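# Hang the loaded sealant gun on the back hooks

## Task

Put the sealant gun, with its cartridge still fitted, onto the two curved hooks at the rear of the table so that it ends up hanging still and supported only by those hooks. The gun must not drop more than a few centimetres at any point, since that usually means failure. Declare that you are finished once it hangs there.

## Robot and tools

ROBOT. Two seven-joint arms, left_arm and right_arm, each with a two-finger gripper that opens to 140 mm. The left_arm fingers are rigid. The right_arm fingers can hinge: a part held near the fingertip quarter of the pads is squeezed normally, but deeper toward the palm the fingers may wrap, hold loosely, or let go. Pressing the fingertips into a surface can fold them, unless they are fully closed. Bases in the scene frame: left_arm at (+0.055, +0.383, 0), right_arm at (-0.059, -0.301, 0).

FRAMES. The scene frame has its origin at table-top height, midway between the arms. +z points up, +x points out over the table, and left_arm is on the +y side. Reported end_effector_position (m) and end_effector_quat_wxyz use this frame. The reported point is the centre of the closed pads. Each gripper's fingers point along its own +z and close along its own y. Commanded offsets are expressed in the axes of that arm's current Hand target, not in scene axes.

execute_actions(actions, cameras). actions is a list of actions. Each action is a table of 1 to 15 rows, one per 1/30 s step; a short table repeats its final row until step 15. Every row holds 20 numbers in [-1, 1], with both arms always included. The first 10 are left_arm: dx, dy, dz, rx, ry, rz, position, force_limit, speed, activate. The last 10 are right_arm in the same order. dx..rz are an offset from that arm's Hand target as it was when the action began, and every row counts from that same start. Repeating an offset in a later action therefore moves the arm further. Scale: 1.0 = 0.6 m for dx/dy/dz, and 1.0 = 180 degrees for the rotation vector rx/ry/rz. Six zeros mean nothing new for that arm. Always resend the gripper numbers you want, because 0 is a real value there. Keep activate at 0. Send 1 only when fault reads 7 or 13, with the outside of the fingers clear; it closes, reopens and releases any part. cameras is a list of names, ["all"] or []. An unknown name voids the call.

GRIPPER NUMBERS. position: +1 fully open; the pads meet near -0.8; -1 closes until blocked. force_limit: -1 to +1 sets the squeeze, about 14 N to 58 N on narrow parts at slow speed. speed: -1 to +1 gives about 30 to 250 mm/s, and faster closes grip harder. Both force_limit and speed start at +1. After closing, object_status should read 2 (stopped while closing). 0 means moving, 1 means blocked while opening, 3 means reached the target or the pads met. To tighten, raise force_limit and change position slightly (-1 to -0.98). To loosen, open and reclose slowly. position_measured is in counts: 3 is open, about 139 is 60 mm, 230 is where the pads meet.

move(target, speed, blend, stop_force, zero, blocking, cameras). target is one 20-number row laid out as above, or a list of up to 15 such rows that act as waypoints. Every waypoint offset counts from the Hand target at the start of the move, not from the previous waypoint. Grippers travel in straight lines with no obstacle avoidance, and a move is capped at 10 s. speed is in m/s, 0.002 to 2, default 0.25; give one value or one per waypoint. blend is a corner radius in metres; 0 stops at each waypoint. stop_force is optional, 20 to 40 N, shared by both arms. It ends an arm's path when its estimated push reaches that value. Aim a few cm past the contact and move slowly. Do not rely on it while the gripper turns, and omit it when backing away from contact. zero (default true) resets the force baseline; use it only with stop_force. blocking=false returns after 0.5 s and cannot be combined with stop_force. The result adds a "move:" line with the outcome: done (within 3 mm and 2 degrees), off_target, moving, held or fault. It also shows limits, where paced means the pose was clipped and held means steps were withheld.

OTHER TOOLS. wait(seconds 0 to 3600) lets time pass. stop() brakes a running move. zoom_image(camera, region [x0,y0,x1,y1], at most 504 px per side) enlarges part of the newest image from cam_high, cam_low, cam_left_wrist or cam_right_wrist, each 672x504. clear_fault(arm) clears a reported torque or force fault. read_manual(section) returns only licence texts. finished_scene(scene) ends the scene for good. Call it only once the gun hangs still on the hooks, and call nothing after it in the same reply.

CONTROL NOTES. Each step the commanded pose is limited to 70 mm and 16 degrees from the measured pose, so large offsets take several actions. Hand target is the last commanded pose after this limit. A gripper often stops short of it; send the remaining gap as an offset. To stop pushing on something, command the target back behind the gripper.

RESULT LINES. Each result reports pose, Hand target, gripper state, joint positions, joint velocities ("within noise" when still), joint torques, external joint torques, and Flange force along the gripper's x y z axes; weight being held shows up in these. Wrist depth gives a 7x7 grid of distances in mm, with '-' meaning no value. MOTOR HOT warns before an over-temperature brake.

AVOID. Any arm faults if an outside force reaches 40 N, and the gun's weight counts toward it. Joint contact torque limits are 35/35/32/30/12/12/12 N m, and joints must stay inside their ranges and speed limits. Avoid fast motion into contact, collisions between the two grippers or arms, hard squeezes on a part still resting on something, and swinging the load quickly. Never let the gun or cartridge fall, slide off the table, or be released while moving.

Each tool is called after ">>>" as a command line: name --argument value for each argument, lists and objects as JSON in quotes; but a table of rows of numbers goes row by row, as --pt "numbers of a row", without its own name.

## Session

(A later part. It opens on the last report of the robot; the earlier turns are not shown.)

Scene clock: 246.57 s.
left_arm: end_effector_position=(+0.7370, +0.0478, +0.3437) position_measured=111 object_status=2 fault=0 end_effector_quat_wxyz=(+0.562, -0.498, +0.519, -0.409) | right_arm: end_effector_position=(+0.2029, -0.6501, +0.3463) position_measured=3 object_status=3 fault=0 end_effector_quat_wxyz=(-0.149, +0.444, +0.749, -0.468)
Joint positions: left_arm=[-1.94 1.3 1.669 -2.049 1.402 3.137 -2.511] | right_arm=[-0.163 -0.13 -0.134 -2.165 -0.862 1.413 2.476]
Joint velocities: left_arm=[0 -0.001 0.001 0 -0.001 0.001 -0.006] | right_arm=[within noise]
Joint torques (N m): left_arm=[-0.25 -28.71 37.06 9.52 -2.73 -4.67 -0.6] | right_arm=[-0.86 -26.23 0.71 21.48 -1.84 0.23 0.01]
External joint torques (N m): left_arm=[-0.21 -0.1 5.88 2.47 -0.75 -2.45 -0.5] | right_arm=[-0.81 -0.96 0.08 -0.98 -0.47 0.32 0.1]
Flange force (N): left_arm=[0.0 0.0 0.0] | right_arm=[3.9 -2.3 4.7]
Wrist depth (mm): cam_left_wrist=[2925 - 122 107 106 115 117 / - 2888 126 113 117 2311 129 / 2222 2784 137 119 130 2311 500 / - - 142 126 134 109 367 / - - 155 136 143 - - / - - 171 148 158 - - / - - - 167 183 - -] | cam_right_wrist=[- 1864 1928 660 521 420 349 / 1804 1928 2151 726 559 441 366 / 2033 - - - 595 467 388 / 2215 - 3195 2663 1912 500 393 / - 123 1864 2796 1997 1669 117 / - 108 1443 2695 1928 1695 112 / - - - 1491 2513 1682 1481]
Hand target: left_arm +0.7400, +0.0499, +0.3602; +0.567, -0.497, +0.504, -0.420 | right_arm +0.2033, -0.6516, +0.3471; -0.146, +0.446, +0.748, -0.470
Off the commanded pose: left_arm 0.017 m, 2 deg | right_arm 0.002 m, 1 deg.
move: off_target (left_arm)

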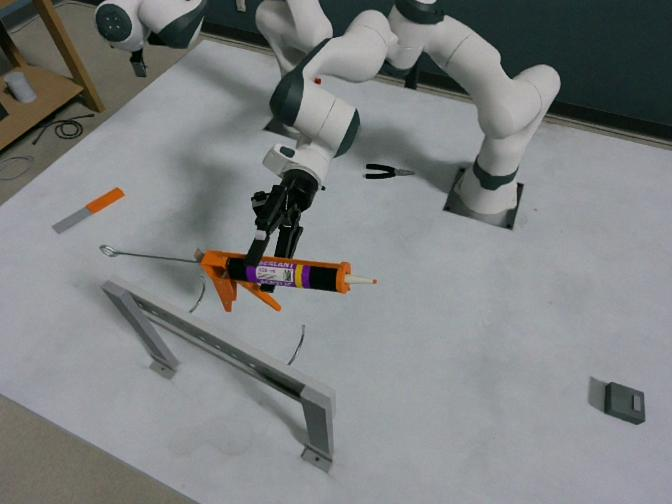

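>>> move --target '[0.1005,0.197,-0.0615,-0.2206,0.0169,-0.0467,-1,0,-1,0,0,0,0,0,0,0,1,1,1,0]' --speed 0.12

>>> move --target '[0,0,0,0,0.0596,0.05,-1,0,-1,0,0,0,0,0,0,0,1,1,1,0]' --speed 0.12

Scene clock: 286.57 s.
left_arm: end_effector_position=(+0.7044, +0.0077, +0.2220) position_measured=111 object_status=2 fault=0 end_effector_quat_wxyz=(-0.323, +0.683, -0.598, +0.267) | right_arm: end_effector_position=(+0.2029, -0.6501, +0.3463) position_measured=3 object_status=3 fault=0 end_effector_quat_wxyz=(-0.149, +0.444, +0.749, -0.468)
Joint positions: left_arm=[-1.463 0.407 0.863 -1.982 0.878 2.714 -1.583] | right_arm=[-0.163 -0.13 -0.134 -2.165 -0.862 1.413 2.476]
Joint velocities: left_arm=[-0.001 0 0 0.001 -0.001 -0.001 0.006] | right_arm=[within noise]
Joint torques (N m): left_arm=[-0.28 -38.49 10.42 29.16 -0.7 2.18 -0.07] | right_arm=[-0.82 -26.23 0.71 21.47 -1.83 0.22 0.06]
External joint torques (N m): left_arm=[-0.26 -5.65 0.44 6.24 0.13 0.54 0] | right_arm=[-0.77 -0.97 0.08 -1.01 -0.47 0.31 0.15]
Flange force (N): left_arm=[3.6 -11.0 -7.0] | right_arm=[4.1 -2.2 4.7]
Wrist depth (mm): cam_left_wrist=[- - 122 107 106 116 117 / - 246 128 110 128 302 137 / - 262 136 119 130 305 273 / - - 142 126 134 109 265 / - - 158 135 143 - - / - - 170 147 166 - - / - - - 163 188 - -] | cam_right_wrist=[2033 1864 - 660 521 421 349 / 1761 2355 1997 738 561 440 365 / 2033 2259 - 2380 593 470 386 / 2571 - - 2695 1912 500 394 / - 123 1789 2868 1997 1695 117 / - 107 2071 1669 1896 1669 112 / - 2485 - 1491 2485 1682 1501]
Hand target: left_arm +0.7088, +0.0037, +0.2343; -0.320, +0.684, -0.595, +0.277 | right_arm +0.2033, -0.6516, +0.3471; -0.146, +0.446, +0.748, -0.470
Off the commanded pose: left_arm 0.014 m, 1 deg | right_arm 0.002 m, 1 deg.
move: off_target (left_arm)

Scene clock: 288.43 s.
left_arm: end_effector_position=(+0.7055, +0.0091, +0.2221) position_measured=111 object_status=2 fault=0 end_effector_quat_wxyz=(+0.287, -0.609, +0.675, -0.302) | right_arm: end_effector_position=(+0.2029, -0.6501, +0.3463) position_measured=3 object_status=3 fault=0 end_effector_quat_wxyz=(-0.149, +0.444, +0.749, -0.468)
Joint positions: left_arm=[-1.391 0.342 0.883 -2.071 1.047 2.975 -1.507] | right_arm=[-0.163 -0.13 -0.134 -2.165 -0.862 1.413 2.476]
Joint velocities: left_arm=[0 -0.001 0 -0.001 0 0.002 0.006] | right_arm=[within noise]
Joint torques (N m): left_arm=[-0.17 -36.54 8.32 28.62 -1.78 3.2 -0.06] | right_arm=[-0.85 -26.21 0.7 21.46 -1.83 0.22 0.04]
External joint torques (N m): left_arm=[0.07 -5.97 0.31 6.02 -0.24 1.38 0.01] | right_arm=[-0.81 -0.75 0.05 -1.09 -0.46 0.32 0.13]
Flange force (N): left_arm=[1.1 -12.2 -5.6] | right_arm=[3.8 -1.9 4.8]
Wrist depth (mm): cam_left_wrist=[- 217 122 106 108 115 118 / - 245 128 111 118 304 130 / - - 137 121 134 304 274 / - - 142 126 134 109 266 / - - 157 135 143 - - / - - 173 148 167 - - / - - - 162 186 - -] | cam_right_wrist=[1621 - - 676 519 420 349 / - 1928 - 731 561 442 364 / 1804 - 2663 2431 598 470 386 / 2282 - 2513 2601 1928 497 391 / - 123 1682 2943 1928 1721 117 / - 106 1880 3023 1912 1695 112 / - 2695 2663 1734 2431 1695 1491]
Hand target: left_arm +0.7088, +0.0037, +0.2343; +0.283, -0.606, +0.674, -0.314 | right_arm +0.2033, -0.6516, +0.3471; -0.146, +0.446, +0.748, -0.470
Off the commanded pose: left_arm 0.014 m, 1 deg | right_arm 0.002 m, 1 deg.
move: off_target (left_arm)

>>> move --target '[0.0995,-0.032,-0.0135,0,0,0,-1,0,-1,0,0,0,0,0,0,0,1,1,1,0]' --speed 0.12

Scene clock: 296.10 s.
left_arm: end_effector_position=(+0.7045, -0.0513, +0.2388) position_measured=111 object_status=2 fault=0 end_effector_quat_wxyz=(+0.286, -0.606, +0.678, -0.301) | right_arm: end_effector_position=(+0.2029, -0.6501, +0.3463) position_measured=3 object_status=3 fault=0 end_effector_quat_wxyz=(-0.149, +0.444, +0.749, -0.468)
Joint positions: left_arm=[-1.325 0.377 0.719 -1.944 0.896 2.855 -1.398] | right_arm=[-0.163 -0.13 -0.134 -2.165 -0.862 1.413 2.476]
Joint velocities: left_arm=[0 -0.001 0 0.001 0 -0.002 0.006] | right_arm=[within noise]
Joint torques (N m): left_arm=[-0.58 -42.26 7.91 30.1 -1.36 3.02 -0.14] | right_arm=[-0.83 -26.22 0.7 21.44 -1.83 0.22 0.07]
External joint torques (N m): left_arm=[-0.4 -6.15 0.14 6.57 -0.23 0.99 -0.06] | right_arm=[-0.76 -0.98 0.09 -0.99 -0.46 0.32 0.16]
Flange force (N): left_arm=[3.6 -11.8 -4.9] | right_arm=[4.1 -2.2 4.7]
Wrist depth (mm): cam_left_wrist=[210 - 122 107 106 116 117 / - - 128 117 118 320 137 / - - 138 121 130 322 290 / - - 142 126 134 109 280 / - - 158 135 143 - - / - - 171 148 167 - - / - - - 167 187 - -] | cam_right_wrist=[- 1645 2151 666 521 422 349 / 1864 - 1979 777 556 443 367 / 1761 - 2485 2431 598 468 388 / 2355 - 2982 2761 2033 499 393 / - 123 3064 2330 2110 1707 117 / - 2571 2405 1511 1979 1695 112 / - - - 1501 2571 1657 1491]
Hand target: left_arm +0.7087, -0.0563, +0.2541; +0.283, -0.606, +0.674, -0.314 | right_arm +0.2033, -0.6516, +0.3471; -0.146, +0.446, +0.748, -0.470
Off the commanded pose: left_arm 0.017 m, 2 deg | right_arm 0.002 m, 1 deg.
move: off_target (left_arm)

>>> move --target '[-0.017,-0.185,-0.068,0.2205,-0.0308,0.0422,-1,0,-1,0,0,0,0,0,0,0,1,1,1,0]' --speed 0.12 --cameras '["cam_high","cam_left_wrist"]'

Scene clock: 311.83 s.
left_arm: end_effector_position=(+0.7448, -0.0514, +0.3454) position_measured=111 object_status=2 fault=0 end_effector_quat_wxyz=(+0.517, -0.447, +0.565, -0.462) | right_arm: end_effector_position=(+0.2029, -0.6501, +0.3463) position_measured=3 object_status=3 fault=0 end_effector_quat_wxyz=(-0.149, +0.444, +0.749, -0.468)
Joint positions: left_arm=[-1.873 1.111 1.521 -1.824 1.845 3.024 -2.808] | right_arm=[-0.163 -0.13 -0.134 -2.165 -0.862 1.413 2.476]
Joint torques (N m): left_arm=[-0.28 -35.79 33.95 14.9 -1.31 -5.77 -0.53] | right_arm=[-0.84 -26.18 0.68 21.46 -1.83 0.22 0.07]
External joint torques (N m): left_arm=[-0.2 -3.06 4.74 3.73 -0.01 -3.32 -0.43] | right_arm=[-0.63 -0.71 0.21 -1.13 -0.44 0.33 0.16]
Flange force (N): left_arm=[0.0 0.0 0.0] | right_arm=[4.1 -1.7 4.6]
Wrist depth (mm): cam_left_wrist=[- - 120 104 105 115 117 / - - 126 113 119 216 129 / 2962 - 136 119 134 2243 491 / - - 142 126 134 109 453 / - - 158 136 155 - - / - - 171 148 167 - - / - - - 167 184 - -] | cam_right_wrist=[1491 1598 1962 682 520 422 349 / 1682 1833 - 703 561 440 364 / 1979 2259 2982 2282 589 465 386 / 2172 2728 4220 2405 2015 499 395 / - 132 2982 2431 1945 1682 117 / - 108 1682 2259 1962 1669 112 / - - 2405 1452 2485 1775 1452]
Hand target: left_arm +0.7497, -0.0505, +0.3654; +0.523, -0.443, +0.551, -0.475 | right_arm +0.2033, -0.6516, +0.3471; -0.146, +0.446, +0.748, -0.470
Off the commanded pose: left_arm 0.021 m, 2 deg | right_arm 0.002 m, 1 deg.
move: off_target (left_arm)
cam_left_wrist: T_world_to_cam=[[-0.01997, 0.18106, -0.98327, 0.37279], [-0.34906, 0.92032, 0.17655, 0.23676], [0.93689, 0.34675, 0.04482, -0.55915]] pos_world=[0.61395, -0.09151, 0.34981]

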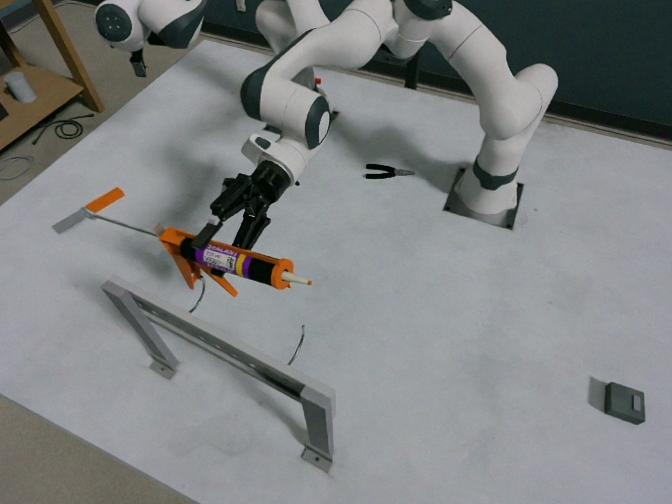

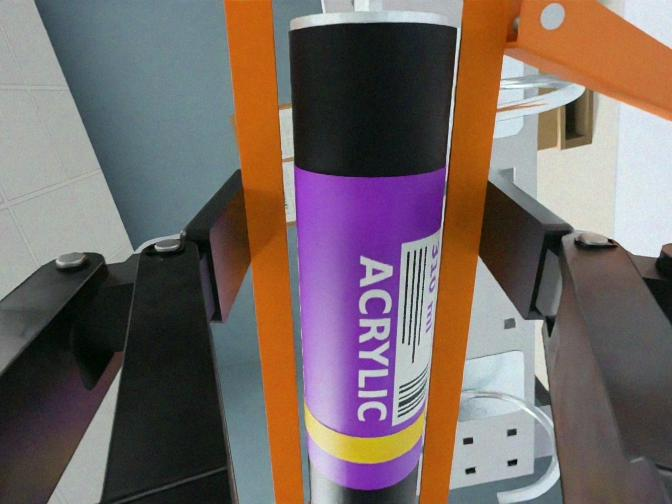

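>>> move --target '[-0.194,0.0304,-0.012,0,0,0,-1,0,-1,0,0,0,0,0,0,0,1,1,1,0]' --speed 0.1

Scene clock: 325.73 s.
left_arm: end_effector_position=(+0.7445, +0.0684, +0.3491) position_measured=111 object_status=2 fault=0 end_effector_quat_wxyz=(+0.517, -0.448, +0.563, -0.462) | right_arm: end_effector_position=(+0.2029, -0.6501, +0.3463) position_measured=3 object_status=3 fault=0 end_effector_quat_wxyz=(-0.149, +0.444, +0.749, -0.468)
Joint positions: left_arm=[-1.92 0.689 1.461 -2.107 2.379 2.707 -2.995] | right_arm=[-0.163 -0.13 -0.134 -2.165 -0.862 1.413 2.476]
Joint velocities: left_arm=[0 -0.001 0 -0.001 0.002 -0.004 -0.002] | right_arm=[within noise]
Joint torques (N m): left_arm=[-0.78 -22.54 22.71 22.87 -0.7 -5.96 -0.5] | right_arm=[-0.87 -26.21 0.71 21.46 -1.83 0.23 0.04]
External joint torques (N m): left_arm=[-0.76 -1.67 2.66 4.71 0.12 -3.48 -0.4] | right_arm=[-0.82 -1.01 0.07 -0.93 -0.47 0.33 0.13]
Flange force (N): left_arm=[-3.2 -5.0 1.6] | right_arm=[3.9 -2.3 4.7]
Wrist depth (mm): cam_left_wrist=[- - 120 104 106 115 117 / 2751 - 126 - 128 2101 129 / - - 137 120 134 280 483 / 3001 - 142 126 134 109 459 / - - 158 136 143 - - / - - 171 148 159 - - / - - - 161 172 - -] | cam_right_wrist=[- - 1532 674 523 422 349 / 1761 1819 1734 731 563 442 365 / 1819 - - 2355 595 468 386 / 2215 - - 2601 1912 500 392 / 2513 123 1761 2796 1979 1721 117 / - 109 1864 2905 1912 1695 112 / - - - 1645 2405 1747 1491]
Hand target: left_arm +0.7495, +0.0675, +0.3654; +0.523, -0.443, +0.551, -0.475 | right_arm +0.2033, -0.6516, +0.3471; -0.146, +0.446, +0.748, -0.470
Off the commanded pose: left_arm 0.017 m, 2 deg | right_arm 0.002 m, 1 deg.
joint sent to its limit (left arm) — joint 7 (wrist roll), lower limit. The joint targets still meet the commanded pose.
move: off_target (left_arm)

>>> move --target '[-0.005,0.016,0.1457,0.011,0,-0.004,-1,0,-1,0,0,0,0,0,0,0,1,1,1,0]' --speed 0.08 --cameras '["cam_high","cam_left_wrist"]'

>>> zoom_image --camera "cam_high" --region '[100, 220, 400, 420]'

Scene clock: 338.53 s.
left_arm: end_effector_position=(+0.8309, +0.0674, +0.3359) position_measured=111 object_status=2 fault=0 end_effector_quat_wxyz=(+0.521, -0.444, +0.554, -0.474) | right_arm: end_effector_position=(+0.2029, -0.6501, +0.3463) position_measured=3 object_status=3 fault=0 end_effector_quat_wxyz=(-0.149, +0.444, +0.749, -0.468)
Joint positions: left_arm=[-1.499 0.695 1.139 -1.856 2.433 2.656 -2.996] | right_arm=[-0.163 -0.13 -0.134 -2.165 -0.862 1.413 2.476]
Joint torques (N m): left_arm=[-0.26 -36.26 21.54 24.91 -0.66 -6.03 -0.53] | right_arm=[-0.87 -26.16 0.69 21.49 -1.84 0.21 0.05]
External joint torques (N m): left_arm=[-0.18 -3.54 2.66 5.78 0.16 -3.47 -0.43] | right_arm=[-0.83 -0.8 0.04 -1.02 -0.47 0.3 0.14]
Flange force (N): left_arm=[-1.0 -5.9 5.3] | right_arm=[3.7 -1.9 4.7]
Wrist depth (mm): cam_left_wrist=[- - 120 105 105 115 117 / - 3916 126 110 129 - 124 / - 3122 136 119 130 138 1764 / - - 142 126 134 109 92 / - - 155 136 154 - - / - - 171 148 167 - - / - - - 168 192 - -] | cam_right_wrist=[- 1747 2330 674 519 420 351 / 1747 - - 736 558 442 365 / 1633 - 2571 2513 584 470 386 / 2130 2431 - 2663 1880 498 392 / - 132 3023 2632 1962 1721 117 / - 2601 2796 2259 2015 1682 112 / - - - 1501 2485 1695 1511]
Hand target: left_arm +0.8370, +0.0668, +0.3564; +0.528, -0.438, +0.540, -0.488 | right_arm +0.2033, -0.6516, +0.3471; -0.146, +0.446, +0.748, -0.470
Off the commanded pose: left_arm 0.021 m, 3 deg | right_arm 0.002 m, 1 deg.
joint sent to its limit (left arm) — joint 7 (wrist roll), lower limit. The joint targets still meet the commanded pose.
move: off_target (left_arm)
cam_left_wrist: T_world_to_cam=[[0.01039, 0.16331, -0.98652, 0.3207], [-0.35162, 0.92416, 0.14929, 0.1701], [0.93609, 0.34533, 0.06702, -0.68732]] pos_world=[0.69987, 0.02777, 0.33704]

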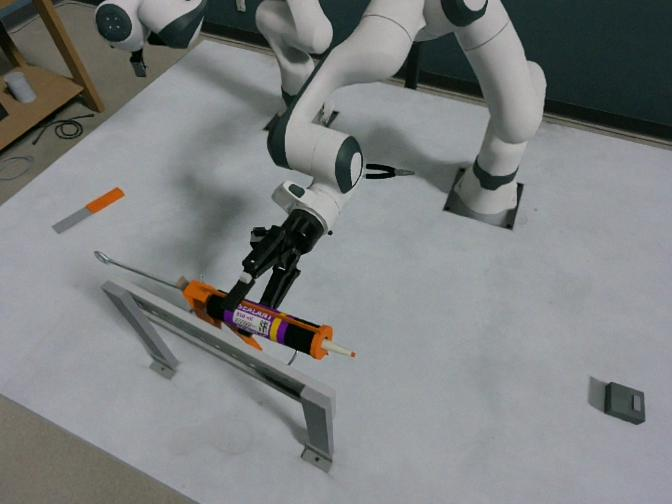

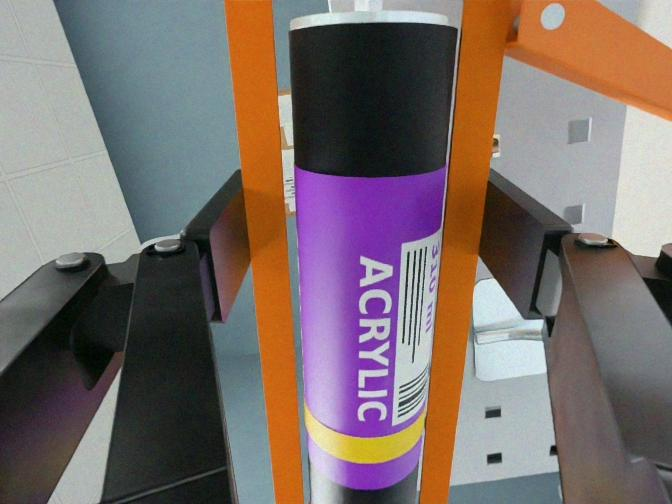

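Scaled by 1.680 from the camera's image (finer frame: 960x720).

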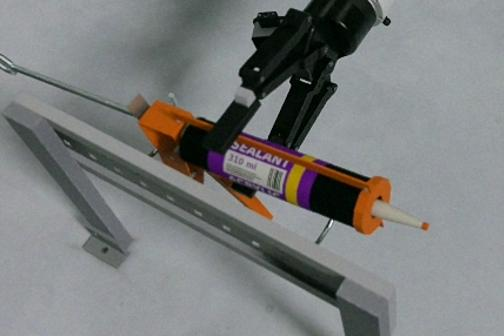

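>>> zoom_image --camera "cam_high" --region '[150, 250, 270, 340]'

>>> zoom_image --camera "cam_high" --region '[250, 280, 370, 370]'

Scaled by 4.200 from the camera's image (finer frame: 960x720).

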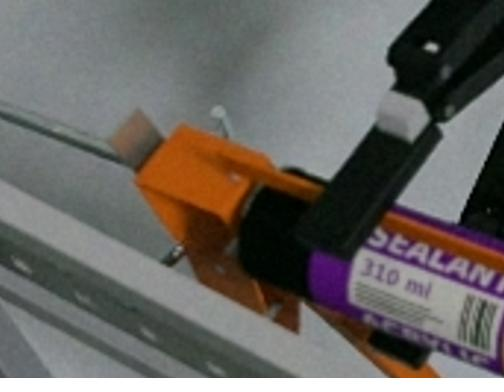

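Scaled by 4.200 from the camera's image (finer frame: 960x720).

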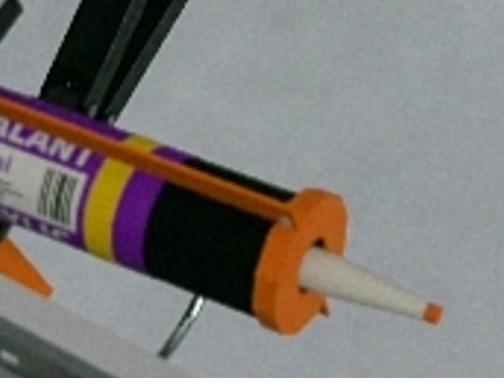

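>>> move --target '[-0.0285,0.055,0,0,0,0,-1,0,-1,0,0,0,0,0,0,0,1,1,1,0]' --speed 0.06 --cameras '["cam_high","cam_left_wrist"]'

>>> zoom_image --camera "cam_high" --region '[150, 250, 270, 340]'

>>> zoom_image --camera "cam_high" --region '[250, 280, 370, 370]'

Scene clock: 369.83 s.
left_arm: end_effector_position=(+0.8336, +0.0884, +0.3053) position_measured=111 object_status=2 fault=0 end_effector_quat_wxyz=(+0.522, -0.443, +0.555, -0.473) | right_arm: end_effector_position=(+0.2029, -0.6501, +0.3463) position_measured=3 object_status=3 fault=0 end_effector_quat_wxyz=(-0.149, +0.444, +0.749, -0.468)
Joint positions: left_arm=[-1.394 0.64 1.01 -1.913 2.498 2.545 -2.996] | right_arm=[-0.163 -0.13 -0.134 -2.165 -0.862 1.413 2.476]
Joint velocities: left_arm=[0.001 0 -0.001 0 0.002 -0.004 0.001] | right_arm=[within noise]
Joint torques (N m): left_arm=[-0.11 -39.41 18.51 25.15 -0.6 -6.01 -0.5] | right_arm=[-0.81 -26.21 0.71 21.44 -1.83 0.22 0.09]
External joint torques (N m): left_arm=[-0.11 -5.46 2.03 5.57 0.17 -3.45 -0.4] | right_arm=[-0.89 -0.72 -0.06 -1.15 -0.46 0.31 0.18]
Flange force (N): left_arm=[-2.9 -7.9 0.5] | right_arm=[3.8 -1.8 5.1]
Wrist depth (mm): cam_left_wrist=[2853 2784 120 111 105 115 117 / - 3555 126 114 129 177 124 / - 3610 136 119 136 185 - / - - 142 126 134 109 92 / - - 156 135 146 - - / - - 170 148 158 - - / - - - 167 171 - -] | cam_right_wrist=[- - 2052 676 521 420 349 / - - 2355 761 561 441 365 / 1997 2237 2130 2431 596 469 386 / 2193 - - 2405 1912 500 392 / - 132 1747 2728 2015 1682 117 / - 116 2663 1657 1945 1707 112 / - 2571 - 1491 2485 1695 1491]
Hand target: left_arm +0.8394, +0.0883, +0.3262; +0.528, -0.438, +0.540, -0.488 | right_arm +0.2033, -0.6516, +0.3471; -0.146, +0.446, +0.748, -0.470
Off the commanded pose: left_arm 0.022 m, 3 deg | right_arm 0.002 m, 1 deg.
joint sent to its limit (left arm) — joint 7 (wrist roll), lower limit. The joint targets still meet the commanded pose.
move: off_target (left_arm)
cam_left_wrist: T_world_to_cam=[[0.01118, 0.16699, -0.9859, 0.28584], [-0.35078, 0.92395, 0.15252, 0.15466], [0.93639, 0.34413, 0.0689, -0.69567]] pos_world=[0.70247, 0.04877, 0.30616]

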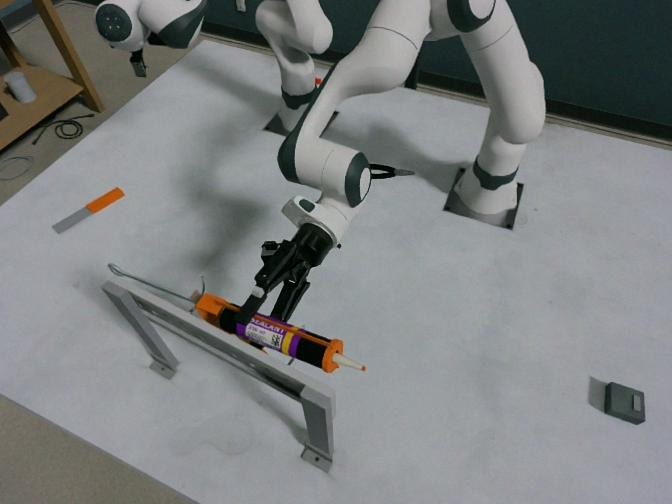

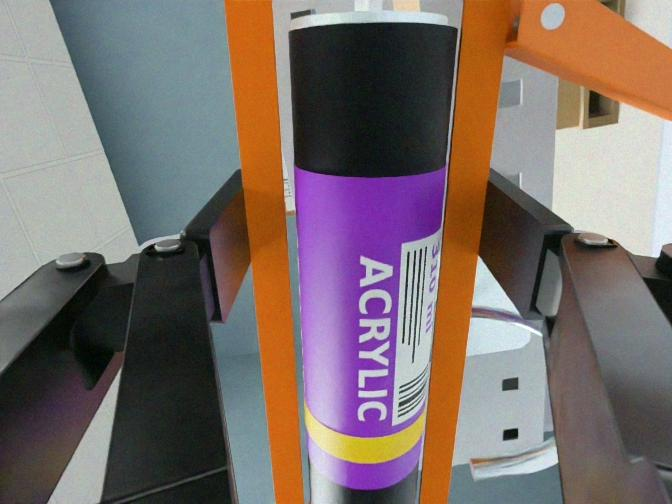

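Scaled by 4.200 from the camera's image (finer frame: 960x720).

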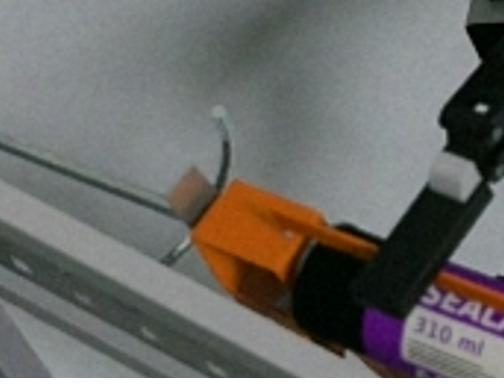

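Scaled by 4.200 from the camera's image (finer frame: 960x720).

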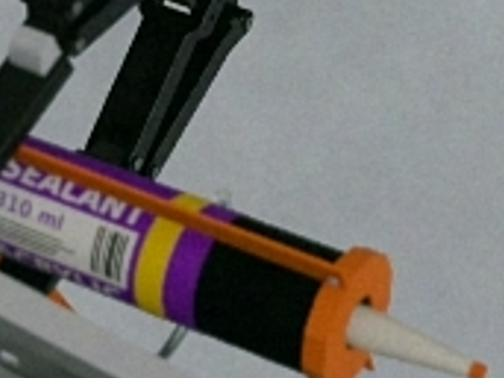

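>>> move --target '[-0.006,0.0006,-0.008,0.0028,0.0192,-0.0006,-1,0,-1,0,0,0,0,0,0,0,1,1,1,0]' --speed 0.05 --cameras '["cam_high","cam_left_wrist"]'

>>> zoom_image --camera "cam_high" --region '[150, 250, 270, 340]'

>>> zoom_image --camera "cam_high" --region '[250, 280, 370, 370]'

Scene clock: 417.93 s.
left_arm: end_effector_position=(+0.8290, +0.0927, +0.3046) position_measured=111 object_status=2 fault=0 end_effector_quat_wxyz=(+0.507, -0.426, +0.569, -0.489) | right_arm: end_effector_position=(+0.2029, -0.6501, +0.3463) position_measured=3 object_status=3 fault=0 end_effector_quat_wxyz=(-0.149, +0.444, +0.749, -0.468)
Joint positions: left_arm=[-1.28 0.519 0.88 -1.971 2.647 2.47 -2.996] | right_arm=[-0.163 -0.13 -0.134 -2.165 -0.862 1.413 2.476]
Joint velocities: left_arm=[0.001 0 -0.001 -0.002 0.003 -0.005 0] | right_arm=[within noise]
Joint torques (N m): left_arm=[-0.19 -40.21 13.69 26.29 -0.57 -5.95 -0.5] | right_arm=[-0.9 -26.18 0.71 21.47 -1.83 0.22 0.06]
External joint torques (N m): left_arm=[-0.02 -6.01 1.39 5.45 0.17 -3.38 -0.4] | right_arm=[-0.88 -0.74 0.04 -1.06 -0.46 0.32 0.15]
Flange force (N): left_arm=[-3.3 -8.5 -2.3] | right_arm=[3.7 -1.8 4.8]
Wrist depth (mm): cam_left_wrist=[- 2358 120 105 106 115 117 / - - 127 111 124 189 129 / 2626 - 137 118 136 184 1724 / 2407 - 142 126 134 109 91 / - - 155 136 154 - - / - - 170 148 168 - - / - - - 166 180 - -] | cam_right_wrist=[1434 - 1962 660 521 420 348 / 1682 - 2355 733 559 441 366 / 1621 2215 2831 2571 598 469 385 / 2215 - - 2761 1789 502 394 / - 132 1707 2282 1997 1721 117 / - 123 2015 1609 1962 1707 112 / - - 2728 1481 2405 1657 1575]
Hand target: left_arm +0.8348, +0.0922, +0.3262; +0.513, -0.421, +0.553, -0.504 | right_arm +0.2033, -0.6516, +0.3471; -0.146, +0.446, +0.748, -0.470
Off the commanded pose: left_arm 0.022 m, 3 deg | right_arm 0.002 m, 1 deg.
joint sent to its limit (left arm) — joint 7 (wrist roll), lower limit. The joint targets still meet the commanded pose.
move: off_target (left_arm)
cam_left_wrist: T_world_to_cam=[[0.01984, 0.16659, -0.98583, 0.27744], [-0.29401, 0.9434, 0.1535, 0.09998], [0.9556, 0.28679, 0.0677, -0.70307]] pos_world=[0.69574, 0.0611, 0.30575]

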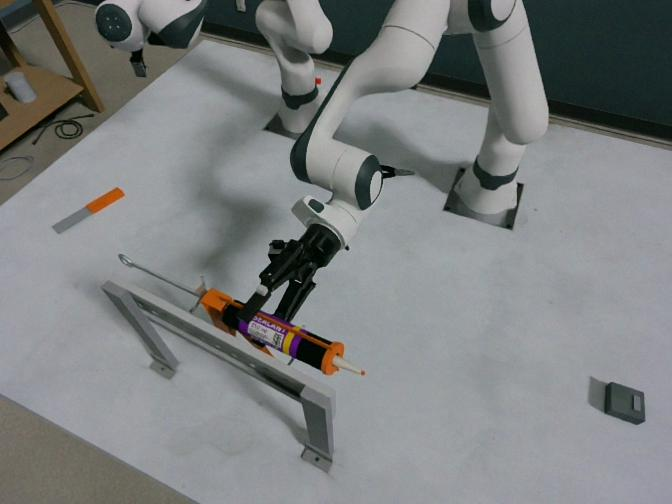

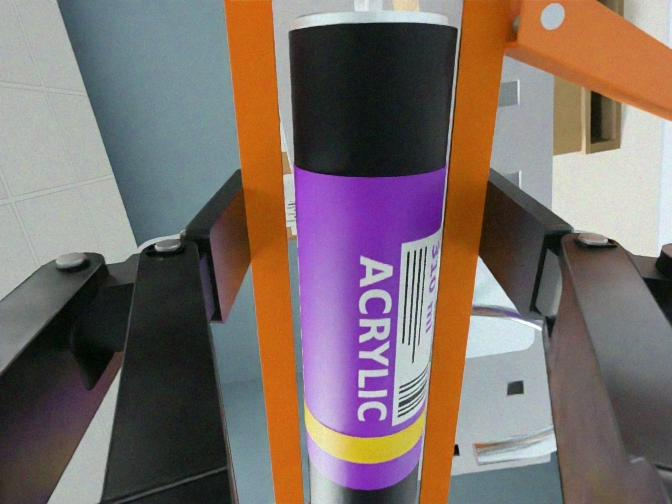

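Scaled by 4.200 from the camera's image (finer frame: 960x720).

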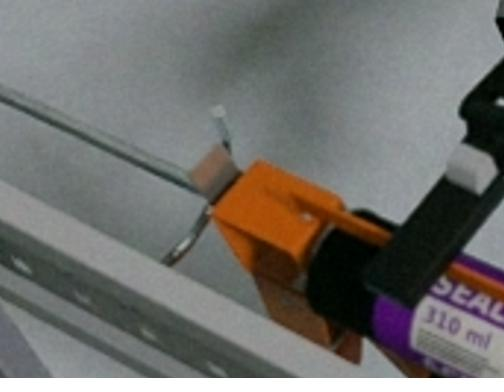

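Scaled by 4.200 from the camera's image (finer frame: 960x720).

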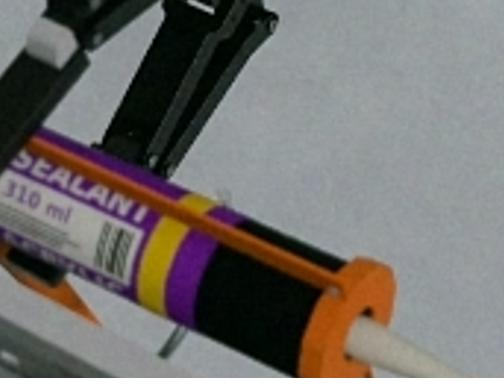

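>>> move --target '[0.0011,0.0555,-0.001,0,0,0,-1,0,-1,0,0,0,0,0,0,0,1,1,1,0]' --speed 0.05 --cameras '["cam_high","cam_left_wrist"]'

>>> zoom_image --camera "cam_high" --region '[150, 250, 270, 340]'

>>> zoom_image --camera "cam_high" --region '[250, 280, 370, 370]'

Scene clock: 431.43 s.
left_arm: end_effector_position=(+0.8295, +0.0977, +0.2713) position_measured=111 object_status=2 fault=0 end_effector_quat_wxyz=(+0.507, -0.426, +0.569, -0.488) | right_arm: end_effector_position=(+0.2029, -0.6501, +0.3463) position_measured=3 object_status=3 fault=0 end_effector_quat_wxyz=(-0.149, +0.444, +0.749, -0.468)
Joint positions: left_arm=[-1.174 0.535 0.759 -1.991 2.658 2.392 -2.996] | right_arm=[-0.163 -0.13 -0.134 -2.165 -0.862 1.413 2.476]
Joint velocities: left_arm=[-0.001 0 -0.001 0.001 0.002 -0.004 0.001] | right_arm=[within noise]
Joint torques (N m): left_arm=[-0.26 -42.47 12.11 26.15 -0.52 -6.05 -0.52] | right_arm=[-0.82 -26.2 0.68 21.41 -1.83 0.22 0.08]
External joint torques (N m): left_arm=[-0.03 -5.92 0.96 5.9 0.17 -3.5 -0.42] | right_arm=[-0.76 -0.86 0.05 -1.09 -0.46 0.32 0.17]
Flange force (N): left_arm=[-1.5 -7.5 1.0] | right_arm=[4.1 -2.0 4.9]
Wrist depth (mm): cam_left_wrist=[3727 - 120 106 106 115 117 / 2718 - 126 112 119 1805 125 / - - 136 120 134 1687 395 / - - 142 126 134 109 372 / - - 155 136 143 - - / - - 171 148 154 - - / - - - 163 160 - -] | cam_right_wrist=[1598 1734 2033 684 523 420 349 / 1789 1775 - 729 559 441 365 / 1912 2330 2632 2431 593 470 388 / 2237 2405 3107 2663 1962 499 393 / 2485 123 1928 2380 1979 1707 117 / - 116 1880 1721 1928 1657 112 / - - - 1491 2485 1645 1462]
Hand target: left_arm +0.8359, +0.0963, +0.2931; +0.513, -0.421, +0.553, -0.504 | right_arm +0.2033, -0.6516, +0.3471; -0.146, +0.446, +0.748, -0.470
Off the commanded pose: left_arm 0.023 m, 3 deg | right_arm 0.002 m, 1 deg.
joint sent to its limit (left arm) — joint 7 (wrist roll), lower limit. The joint targets still meet the commanded pose.
move: off_target (left_arm)
cam_left_wrist: T_world_to_cam=[[0.01858, 0.16602, -0.98595, 0.24481], [-0.29435, 0.94332, 0.1533, 0.1008], [0.95552, 0.28737, 0.06639, -0.70235]] pos_world=[0.69623, 0.0661, 0.27255]

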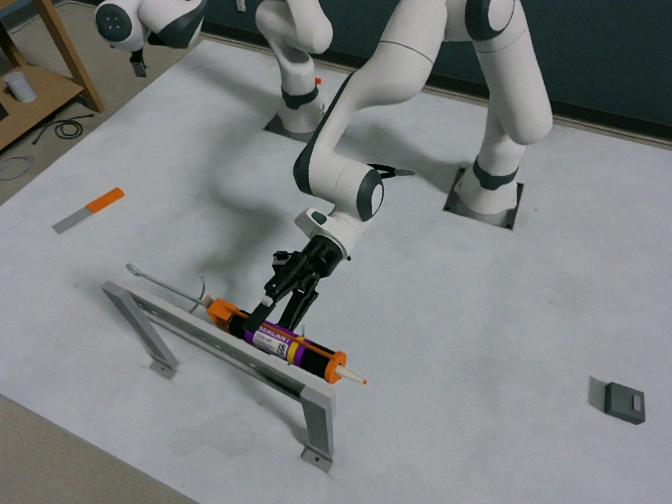

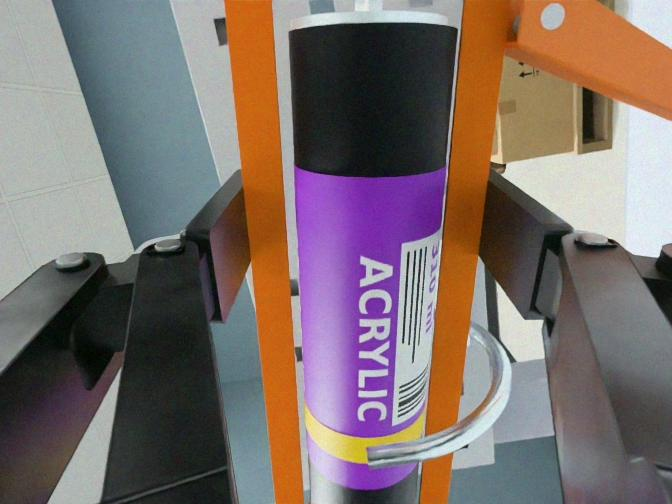

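Scaled by 4.200 from the camera's image (finer frame: 960x720).

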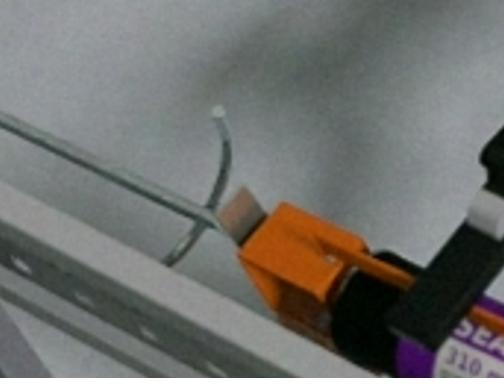

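Scaled by 4.200 from the camera's image (finer frame: 960x720).

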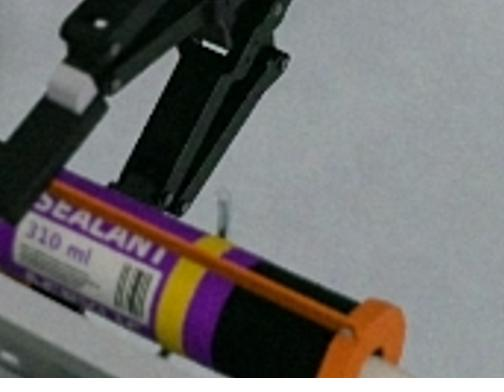

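>>> move --target '[0.0019,0.0132,-0.0004,0,0,0,-1,0,-1,0,0,0,0,0,0,0,1,1,1,0]' --speed 0.04

>>> move --target '[0.0012,0.0083,-0.0003,0,0,0,-1,0,-1,0,0,0,0,0,0,0,1,1,1,0]' --speed 0.04 --cameras '["cam_high","cam_left_wrist"]'

>>> zoom_image --camera "cam_high" --region '[150, 250, 350, 400]'

Scene clock: 441.97 s.
left_arm: end_effector_position=(+0.8296, +0.0977, +0.2640) position_measured=111 object_status=2 fault=0 end_effector_quat_wxyz=(+0.506, -0.426, +0.568, -0.489) | right_arm: end_effector_position=(+0.2029, -0.6501, +0.3463) position_measured=3 object_status=3 fault=0 end_effector_quat_wxyz=(-0.149, +0.444, +0.749, -0.468)
Joint positions: left_arm=[-1.151 0.541 0.732 -1.992 2.658 2.375 -2.996] | right_arm=[-0.163 -0.13 -0.134 -2.165 -0.862 1.413 2.476]
Joint velocities: left_arm=[0.001 0 -0.001 0.001 0 -0.004 -0.001] | right_arm=[within noise]
Joint torques (N m): left_arm=[-0.4 -42.99 12.02 25.88 -0.5 -6.02 -0.48] | right_arm=[-0.87 -26.21 0.73 21.45 -1.83 0.21 0.05]
External joint torques (N m): left_arm=[-0.29 -5.83 0.97 5.8 0.18 -3.47 -0.38] | right_arm=[-0.92 -0.73 -0.01 -1.1 -0.47 0.3 0.14]
Flange force (N): left_arm=[-1.1 -7.4 0.6] | right_arm=[3.7 -1.8 4.9]
Wrist depth (mm): cam_left_wrist=[3040 - 120 104 106 115 117 / - 3449 127 - 127 1863 129 / - - 137 119 130 1863 392 / - - 142 126 132 109 362 / - - 156 136 141 - - / - - 171 149 149 - - / - - - 164 162 - -] | cam_right_wrist=[- - 1945 652 519 421 349 / 1761 - - 724 559 444 365 / 1789 2282 2728 2405 586 466 385 / 1734 - 2982 2458 1997 499 394 / - 123 2355 2458 1962 1695 117 / - 116 2695 1575 1912 1721 112 / - 2151 2663 1472 2663 1707 1472]
Hand target: left_arm +0.8359, +0.0963, +0.2851; +0.513, -0.421, +0.553, -0.504 | right_arm +0.2033, -0.6516, +0.3471; -0.146, +0.446, +0.748, -0.470
Off the commanded pose: left_arm 0.022 m, 3 deg | right_arm 0.002 m, 1 deg.
joint sent to its limit (left arm) — joint 7 (wrist roll), lower limit. The joint targets still meet the commanded pose.
move: off_target (left_arm)

Scene clock: 442.57 s.
left_arm: end_effector_position=(+0.8303, +0.0972, +0.2625) position_measured=111 object_status=2 fault=0 end_effector_quat_wxyz=(+0.507, -0.426, +0.566, -0.491) | right_arm: end_effector_position=(+0.2029, -0.6501, +0.3463) position_measured=3 object_status=3 fault=0 end_effector_quat_wxyz=(-0.149, +0.444, +0.749, -0.468)
Joint positions: left_arm=[-1.138 0.544 0.716 -1.992 2.658 2.36 -2.997] | right_arm=[-0.163 -0.13 -0.134 -2.165 -0.862 1.413 2.476]
Joint velocities: left_arm=[0.001 0.001 -0.001 0 0.001 -0.003 0] | right_arm=[within noise]
Joint torques (N m): left_arm=[-0.51 -41.55 11.22 24.91 -0.6 -5.38 -0.48] | right_arm=[-0.84 -26.23 0.66 21.46 -1.82 0.22 0.03]
External joint torques (N m): left_arm=[-0.44 -4.17 0.31 4.95 0.08 -2.82 -0.37] | right_arm=[-0.71 -0.91 0.11 -1.01 -0.44 0.33 0.12]
Flange force (N): left_arm=[0.6 -4.6 2.9] | right_arm=[4.0 -2.1 4.6]
Wrist depth (mm): cam_left_wrist=[- - 120 104 108 115 117 / - - 126 - 118 1777 129 / 2567 - 138 118 127 1834 400 / - - 142 126 132 109 362 / - - 157 136 143 - - / - - 171 148 150 - - / - - - 164 190 - -] | cam_right_wrist=[- 1553 1657 660 521 420 347 / 1789 - - 717 559 442 364 / 1945 2306 2431 2458 598 471 385 / 1880 2601 - 2663 1979 504 393 / - 123 1707 2601 2071 - 117 / - 2632 2542 1609 1912 1657 112 / - - - 1553 2485 1682 1481]
Hand target: left_arm +0.8359, +0.0963, +0.2801; +0.513, -0.421, +0.553, -0.504 | right_arm +0.2033, -0.6516, +0.3471; -0.146, +0.446, +0.748, -0.470
Off the commanded pose: left_arm 0.018 m, 2 deg | right_arm 0.002 m, 1 deg.
joint sent to its limit (left arm) — joint 7 (wrist roll), lower limit. The joint targets still meet the commanded pose.
move: off_target (left_arm)
cam_left_wrist: T_world_to_cam=[[0.02573, 0.16101, -0.98662, 0.23104], [-0.29468, 0.94431, 0.14642, 0.10498], [0.95525, 0.28697, 0.07174, -0.70364]] pos_world=[0.69714, 0.0656, 0.26306]

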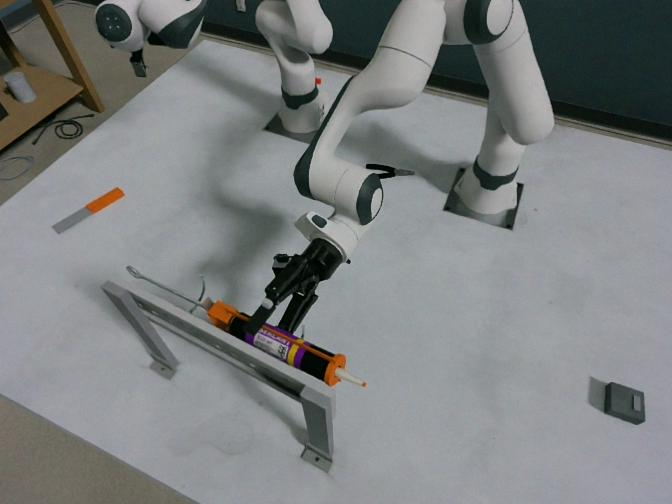

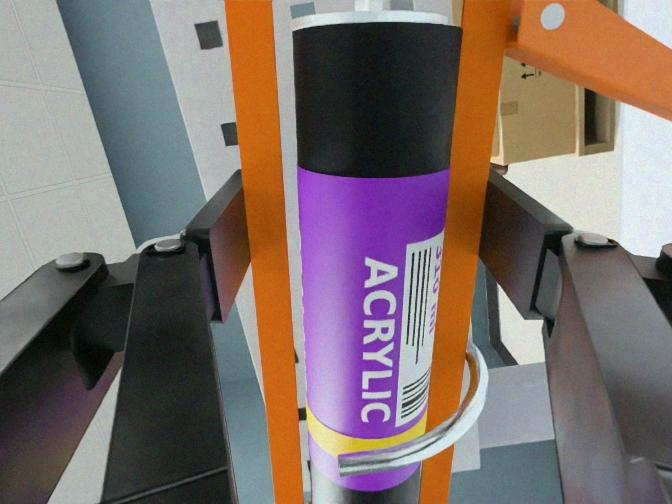

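Scaled by 2.520 from the camera's image (finer frame: 960x720).

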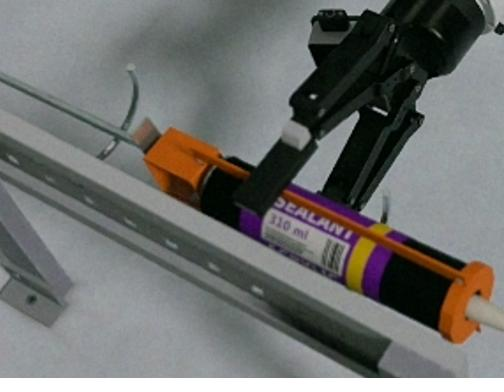

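>>> move --target '[0.0007,0.006,0,0,0,0.0083,-1,0,-1,0,0,0,0,0,0,0,1,1,1,0]' --speed 0.04 --cameras '["cam_high","cam_left_wrist"]'

>>> zoom_image --camera "cam_high" --region '[150, 250, 270, 340]'

Scene clock: 455.97 s.
left_arm: end_effector_position=(+0.8317, +0.0967, +0.2635) position_measured=111 object_status=2 fault=0 end_effector_quat_wxyz=(+0.512, -0.421, +0.566, -0.491) | right_arm: end_effector_position=(+0.2029, -0.6501, +0.3463) position_measured=3 object_status=3 fault=0 end_effector_quat_wxyz=(-0.149, +0.444, +0.749, -0.468)
Joint positions: left_arm=[-1.145 0.554 0.724 -1.989 2.658 2.352 -2.997] | right_arm=[-0.163 -0.13 -0.134 -2.165 -0.862 1.413 2.476]
Joint torques (N m): left_arm=[-0.25 -39.35 12.61 23.46 -0.44 -4.67 0.24] | right_arm=[-0.84 -26.18 0.68 21.4 -1.84 0.22 0.07]
External joint torques (N m): left_arm=[-0.17 -1.85 1.4 3.53 0.23 -2.08 0.35] | right_arm=[-0.69 -0.77 0.16 -1.16 -0.46 0.32 0.16]
Flange force (N): left_arm=[1.1 -2.7 4.0] | right_arm=[4.2 -1.8 4.8]
Wrist depth (mm): cam_left_wrist=[- - 120 104 104 115 117 / 2853 - 126 111 129 1958 130 / 2925 3555 137 118 130 2432 1791 / - 96 142 126 131 109 92 / - - 158 136 144 - - / - - 171 149 150 - - / - - - 161 152 - -] | cam_right_wrist=[1775 - 2071 674 521 420 348 / - 2405 2193 719 563 439 365 / 1804 - - 2405 598 469 387 / 2193 - 2632 2831 2052 499 394 / - 123 1819 2405 1979 1707 117 / - 107 1462 1775 1912 1682 112 / - - 2015 1472 2355 1682 1491]
Hand target: left_arm +0.8360, +0.0963, +0.2765; +0.520, -0.414, +0.558, -0.497 | right_arm +0.2033, -0.6516, +0.3471; -0.146, +0.446, +0.748, -0.470
Off the commanded pose: left_arm 0.014 m, 2 deg | right_arm 0.002 m, 1 deg.
move: off_target (left_arm)
cam_left_wrist: T_world_to_cam=[[0.03585, 0.16973, -0.98484, 0.22221], [-0.29511, 0.94332, 0.15183, 0.10466], [0.95479, 0.28519, 0.08391, -0.70741]] pos_world=[0.69835, 0.0653, 0.26231]

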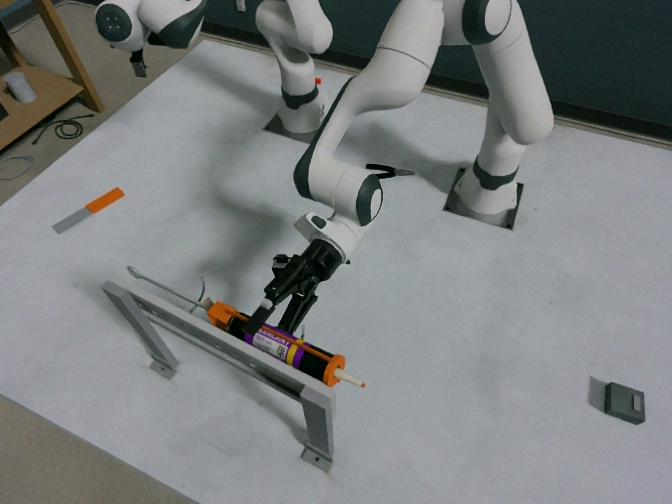

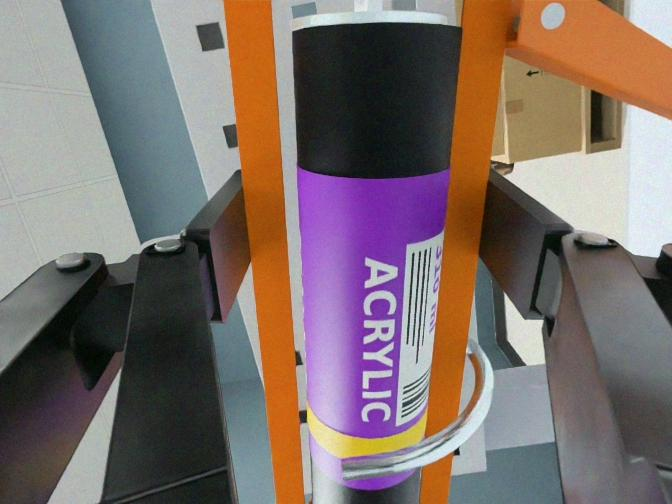

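Scaled by 4.200 from the camera's image (finer frame: 960x720).

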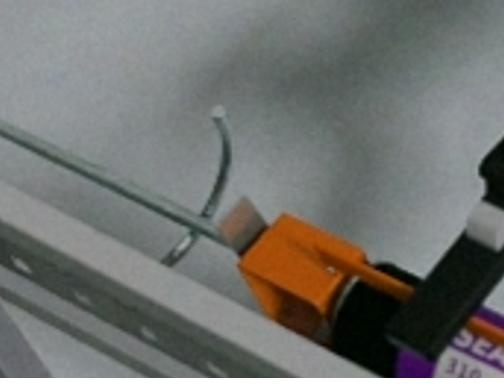

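>>> move --target '[0.0009,0.0066,0,0,0,0,-1,0,-1,0,0,0,0,0,0,0,1,1,1,0]' --speed 0.04

>>> move --target '[0,0,0,0,0,0,0.3,0,-1,0,0,0,0,0,0,0,1,1,1,0]' --cameras '["cam_high","cam_left_wrist"]'

>>> zoom_image --camera "cam_high" --region '[150, 250, 350, 400]'

Scene clock: 464.30 s.
left_arm: end_effector_position=(+0.8327, +0.0964, +0.2627) position_measured=111 object_status=2 fault=0 end_effector_quat_wxyz=(+0.512, -0.420, +0.563, -0.494) | right_arm: end_effector_position=(+0.2029, -0.6501, +0.3463) position_measured=3 object_status=3 fault=0 end_effector_quat_wxyz=(-0.149, +0.444, +0.749, -0.468)
Joint positions: left_arm=[-1.148 0.563 0.728 -1.986 2.658 2.345 -3.008] | right_arm=[-0.163 -0.13 -0.134 -2.165 -0.862 1.413 2.476]
Joint torques (N m): left_arm=[-0.2 -38.32 12.36 22.59 -0.35 -4.21 0.41] | right_arm=[-0.86 -26.23 0.68 21.44 -1.83 0.22 0.04]
External joint torques (N m): left_arm=[-0.13 -0.7 0.9 2.75 0.32 -1.6 0.51] | right_arm=[-0.82 -0.81 0.03 -1.14 -0.46 0.31 0.13]
Flange force (N): left_arm=[1.7 -0.8 5.0] | right_arm=[4.1 -2.0 5.0]
Wrist depth (mm): cam_left_wrist=[2311 - 120 104 104 115 116 / 2288 - 126 111 120 1777 130 / 2925 - 138 118 130 2288 1750 / - - 142 126 131 109 366 / - - 155 137 150 - - / - - 171 149 154 - - / - - - 161 190 - -] | cam_right_wrist=[1575 1928 1945 670 518 419 349 / 1511 2172 2282 741 562 439 364 / 1962 2193 - 2458 590 471 386 / 2172 2306 - 2663 1997 499 393 / - 123 2110 2330 1979 - 117 / - 107 - 1501 1945 1598 112 / - - - 1511 2542 1682 1481]
Hand target: left_arm +0.8362, +0.0965, +0.2725; +0.520, -0.414, +0.558, -0.497 | right_arm +0.2033, -0.6516, +0.3471; -0.146, +0.446, +0.748, -0.470
Off the commanded pose: left_arm 0.010 m, 1 deg | right_arm 0.002 m, 1 deg.
joint read past its limit (left arm) — joint 7 (wrist roll), lower limit.
move: off_target (left_arm)

Scene clock: 464.97 s.
left_arm: end_effector_position=(+0.8347, +0.0966, +0.2682) position_measured=91 object_status=0 fault=0 end_effector_quat_wxyz=(+0.516, -0.417, +0.561, -0.496) | right_arm: end_effector_position=(+0.2029, -0.6501, +0.3463) position_measured=3 object_status=3 fault=0 end_effector_quat_wxyz=(-0.149, +0.444, +0.749, -0.468)
Joint positions: left_arm=[-1.15 0.564 0.734 -1.982 2.658 2.339 -3.006] | right_arm=[-0.163 -0.13 -0.134 -2.165 -0.862 1.413 2.476]
Joint torques (N m): left_arm=[-0.82 -37.75 11.16 20.93 -0.68 -3.26 0.12] | right_arm=[-0.84 -26.19 0.73 21.48 -1.83 0.22 0.07]
External joint torques (N m): left_arm=[-0.59 -0.23 -0.25 1.04 -0.01 -0.64 0.22] | right_arm=[-0.7 -0.72 0.19 -1.11 -0.45 0.32 0.16]
Flange force (N): left_arm=[1.8 -0.2 1.2] | right_arm=[4.0 -1.7 4.6]
Wrist depth (mm): cam_left_wrist=[4054 - 131 113 106 118 104 / 2751 - 140 116 115 1724 1712 / - - 151 127 124 137 1910 / - 93 135 141 132 121 101 / - - - 152 144 150 - / - - - 161 156 - - / - - - 183 166 - -] | cam_right_wrist=[- 2237 - 668 521 421 349 / 1462 - - 771 559 443 365 / 1819 2151 - 2355 595 469 387 / 2215 - - 2695 1962 503 392 / - 123 1707 2905 1928 1682 117 / - 115 - 1633 1896 1645 112 / - 2663 - 1609 1997 1682 1511]
Hand target: left_arm +0.8362, +0.0965, +0.2725; +0.520, -0.414, +0.558, -0.497 | right_arm +0.2033, -0.6516, +0.3471; -0.146, +0.446, +0.748, -0.470
Off the commanded pose: left_arm 0.005 m, 1 deg | right_arm 0.002 m, 1 deg.
joint read past its limit (left arm) — joint 7 (wrist roll), lower limit.
move: done
cam_left_wrist: T_world_to_cam=[[0.05309, 0.16779, -0.98439, 0.21243], [-0.2971, 0.94379, 0.14485, 0.10843], [0.95337, 0.28478, 0.09996, -0.71381]] pos_world=[0.70146, 0.06529, 0.26476]

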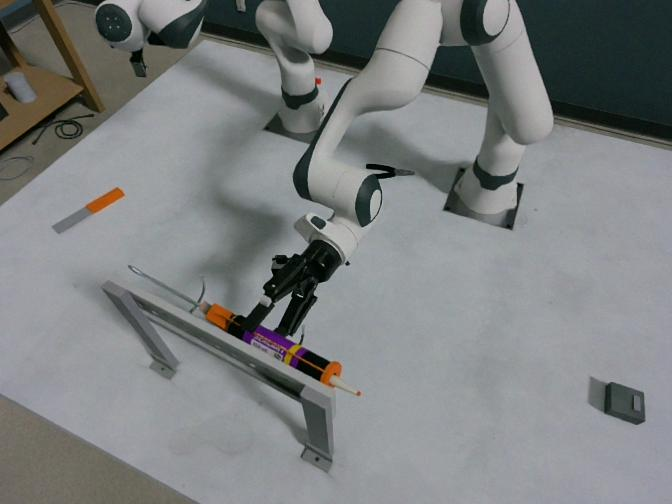

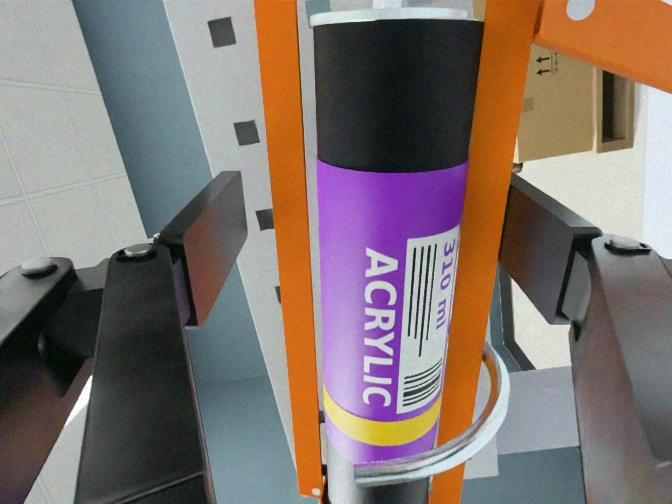

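Scaled by 2.520 from the camera's image (finer frame: 960x720).

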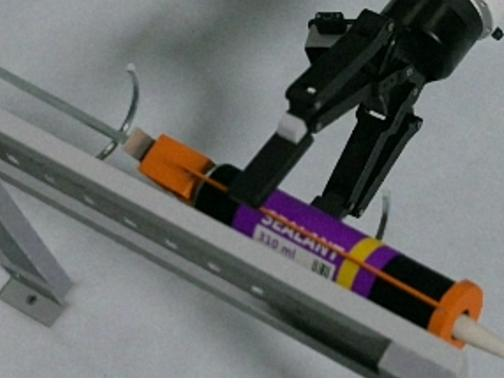

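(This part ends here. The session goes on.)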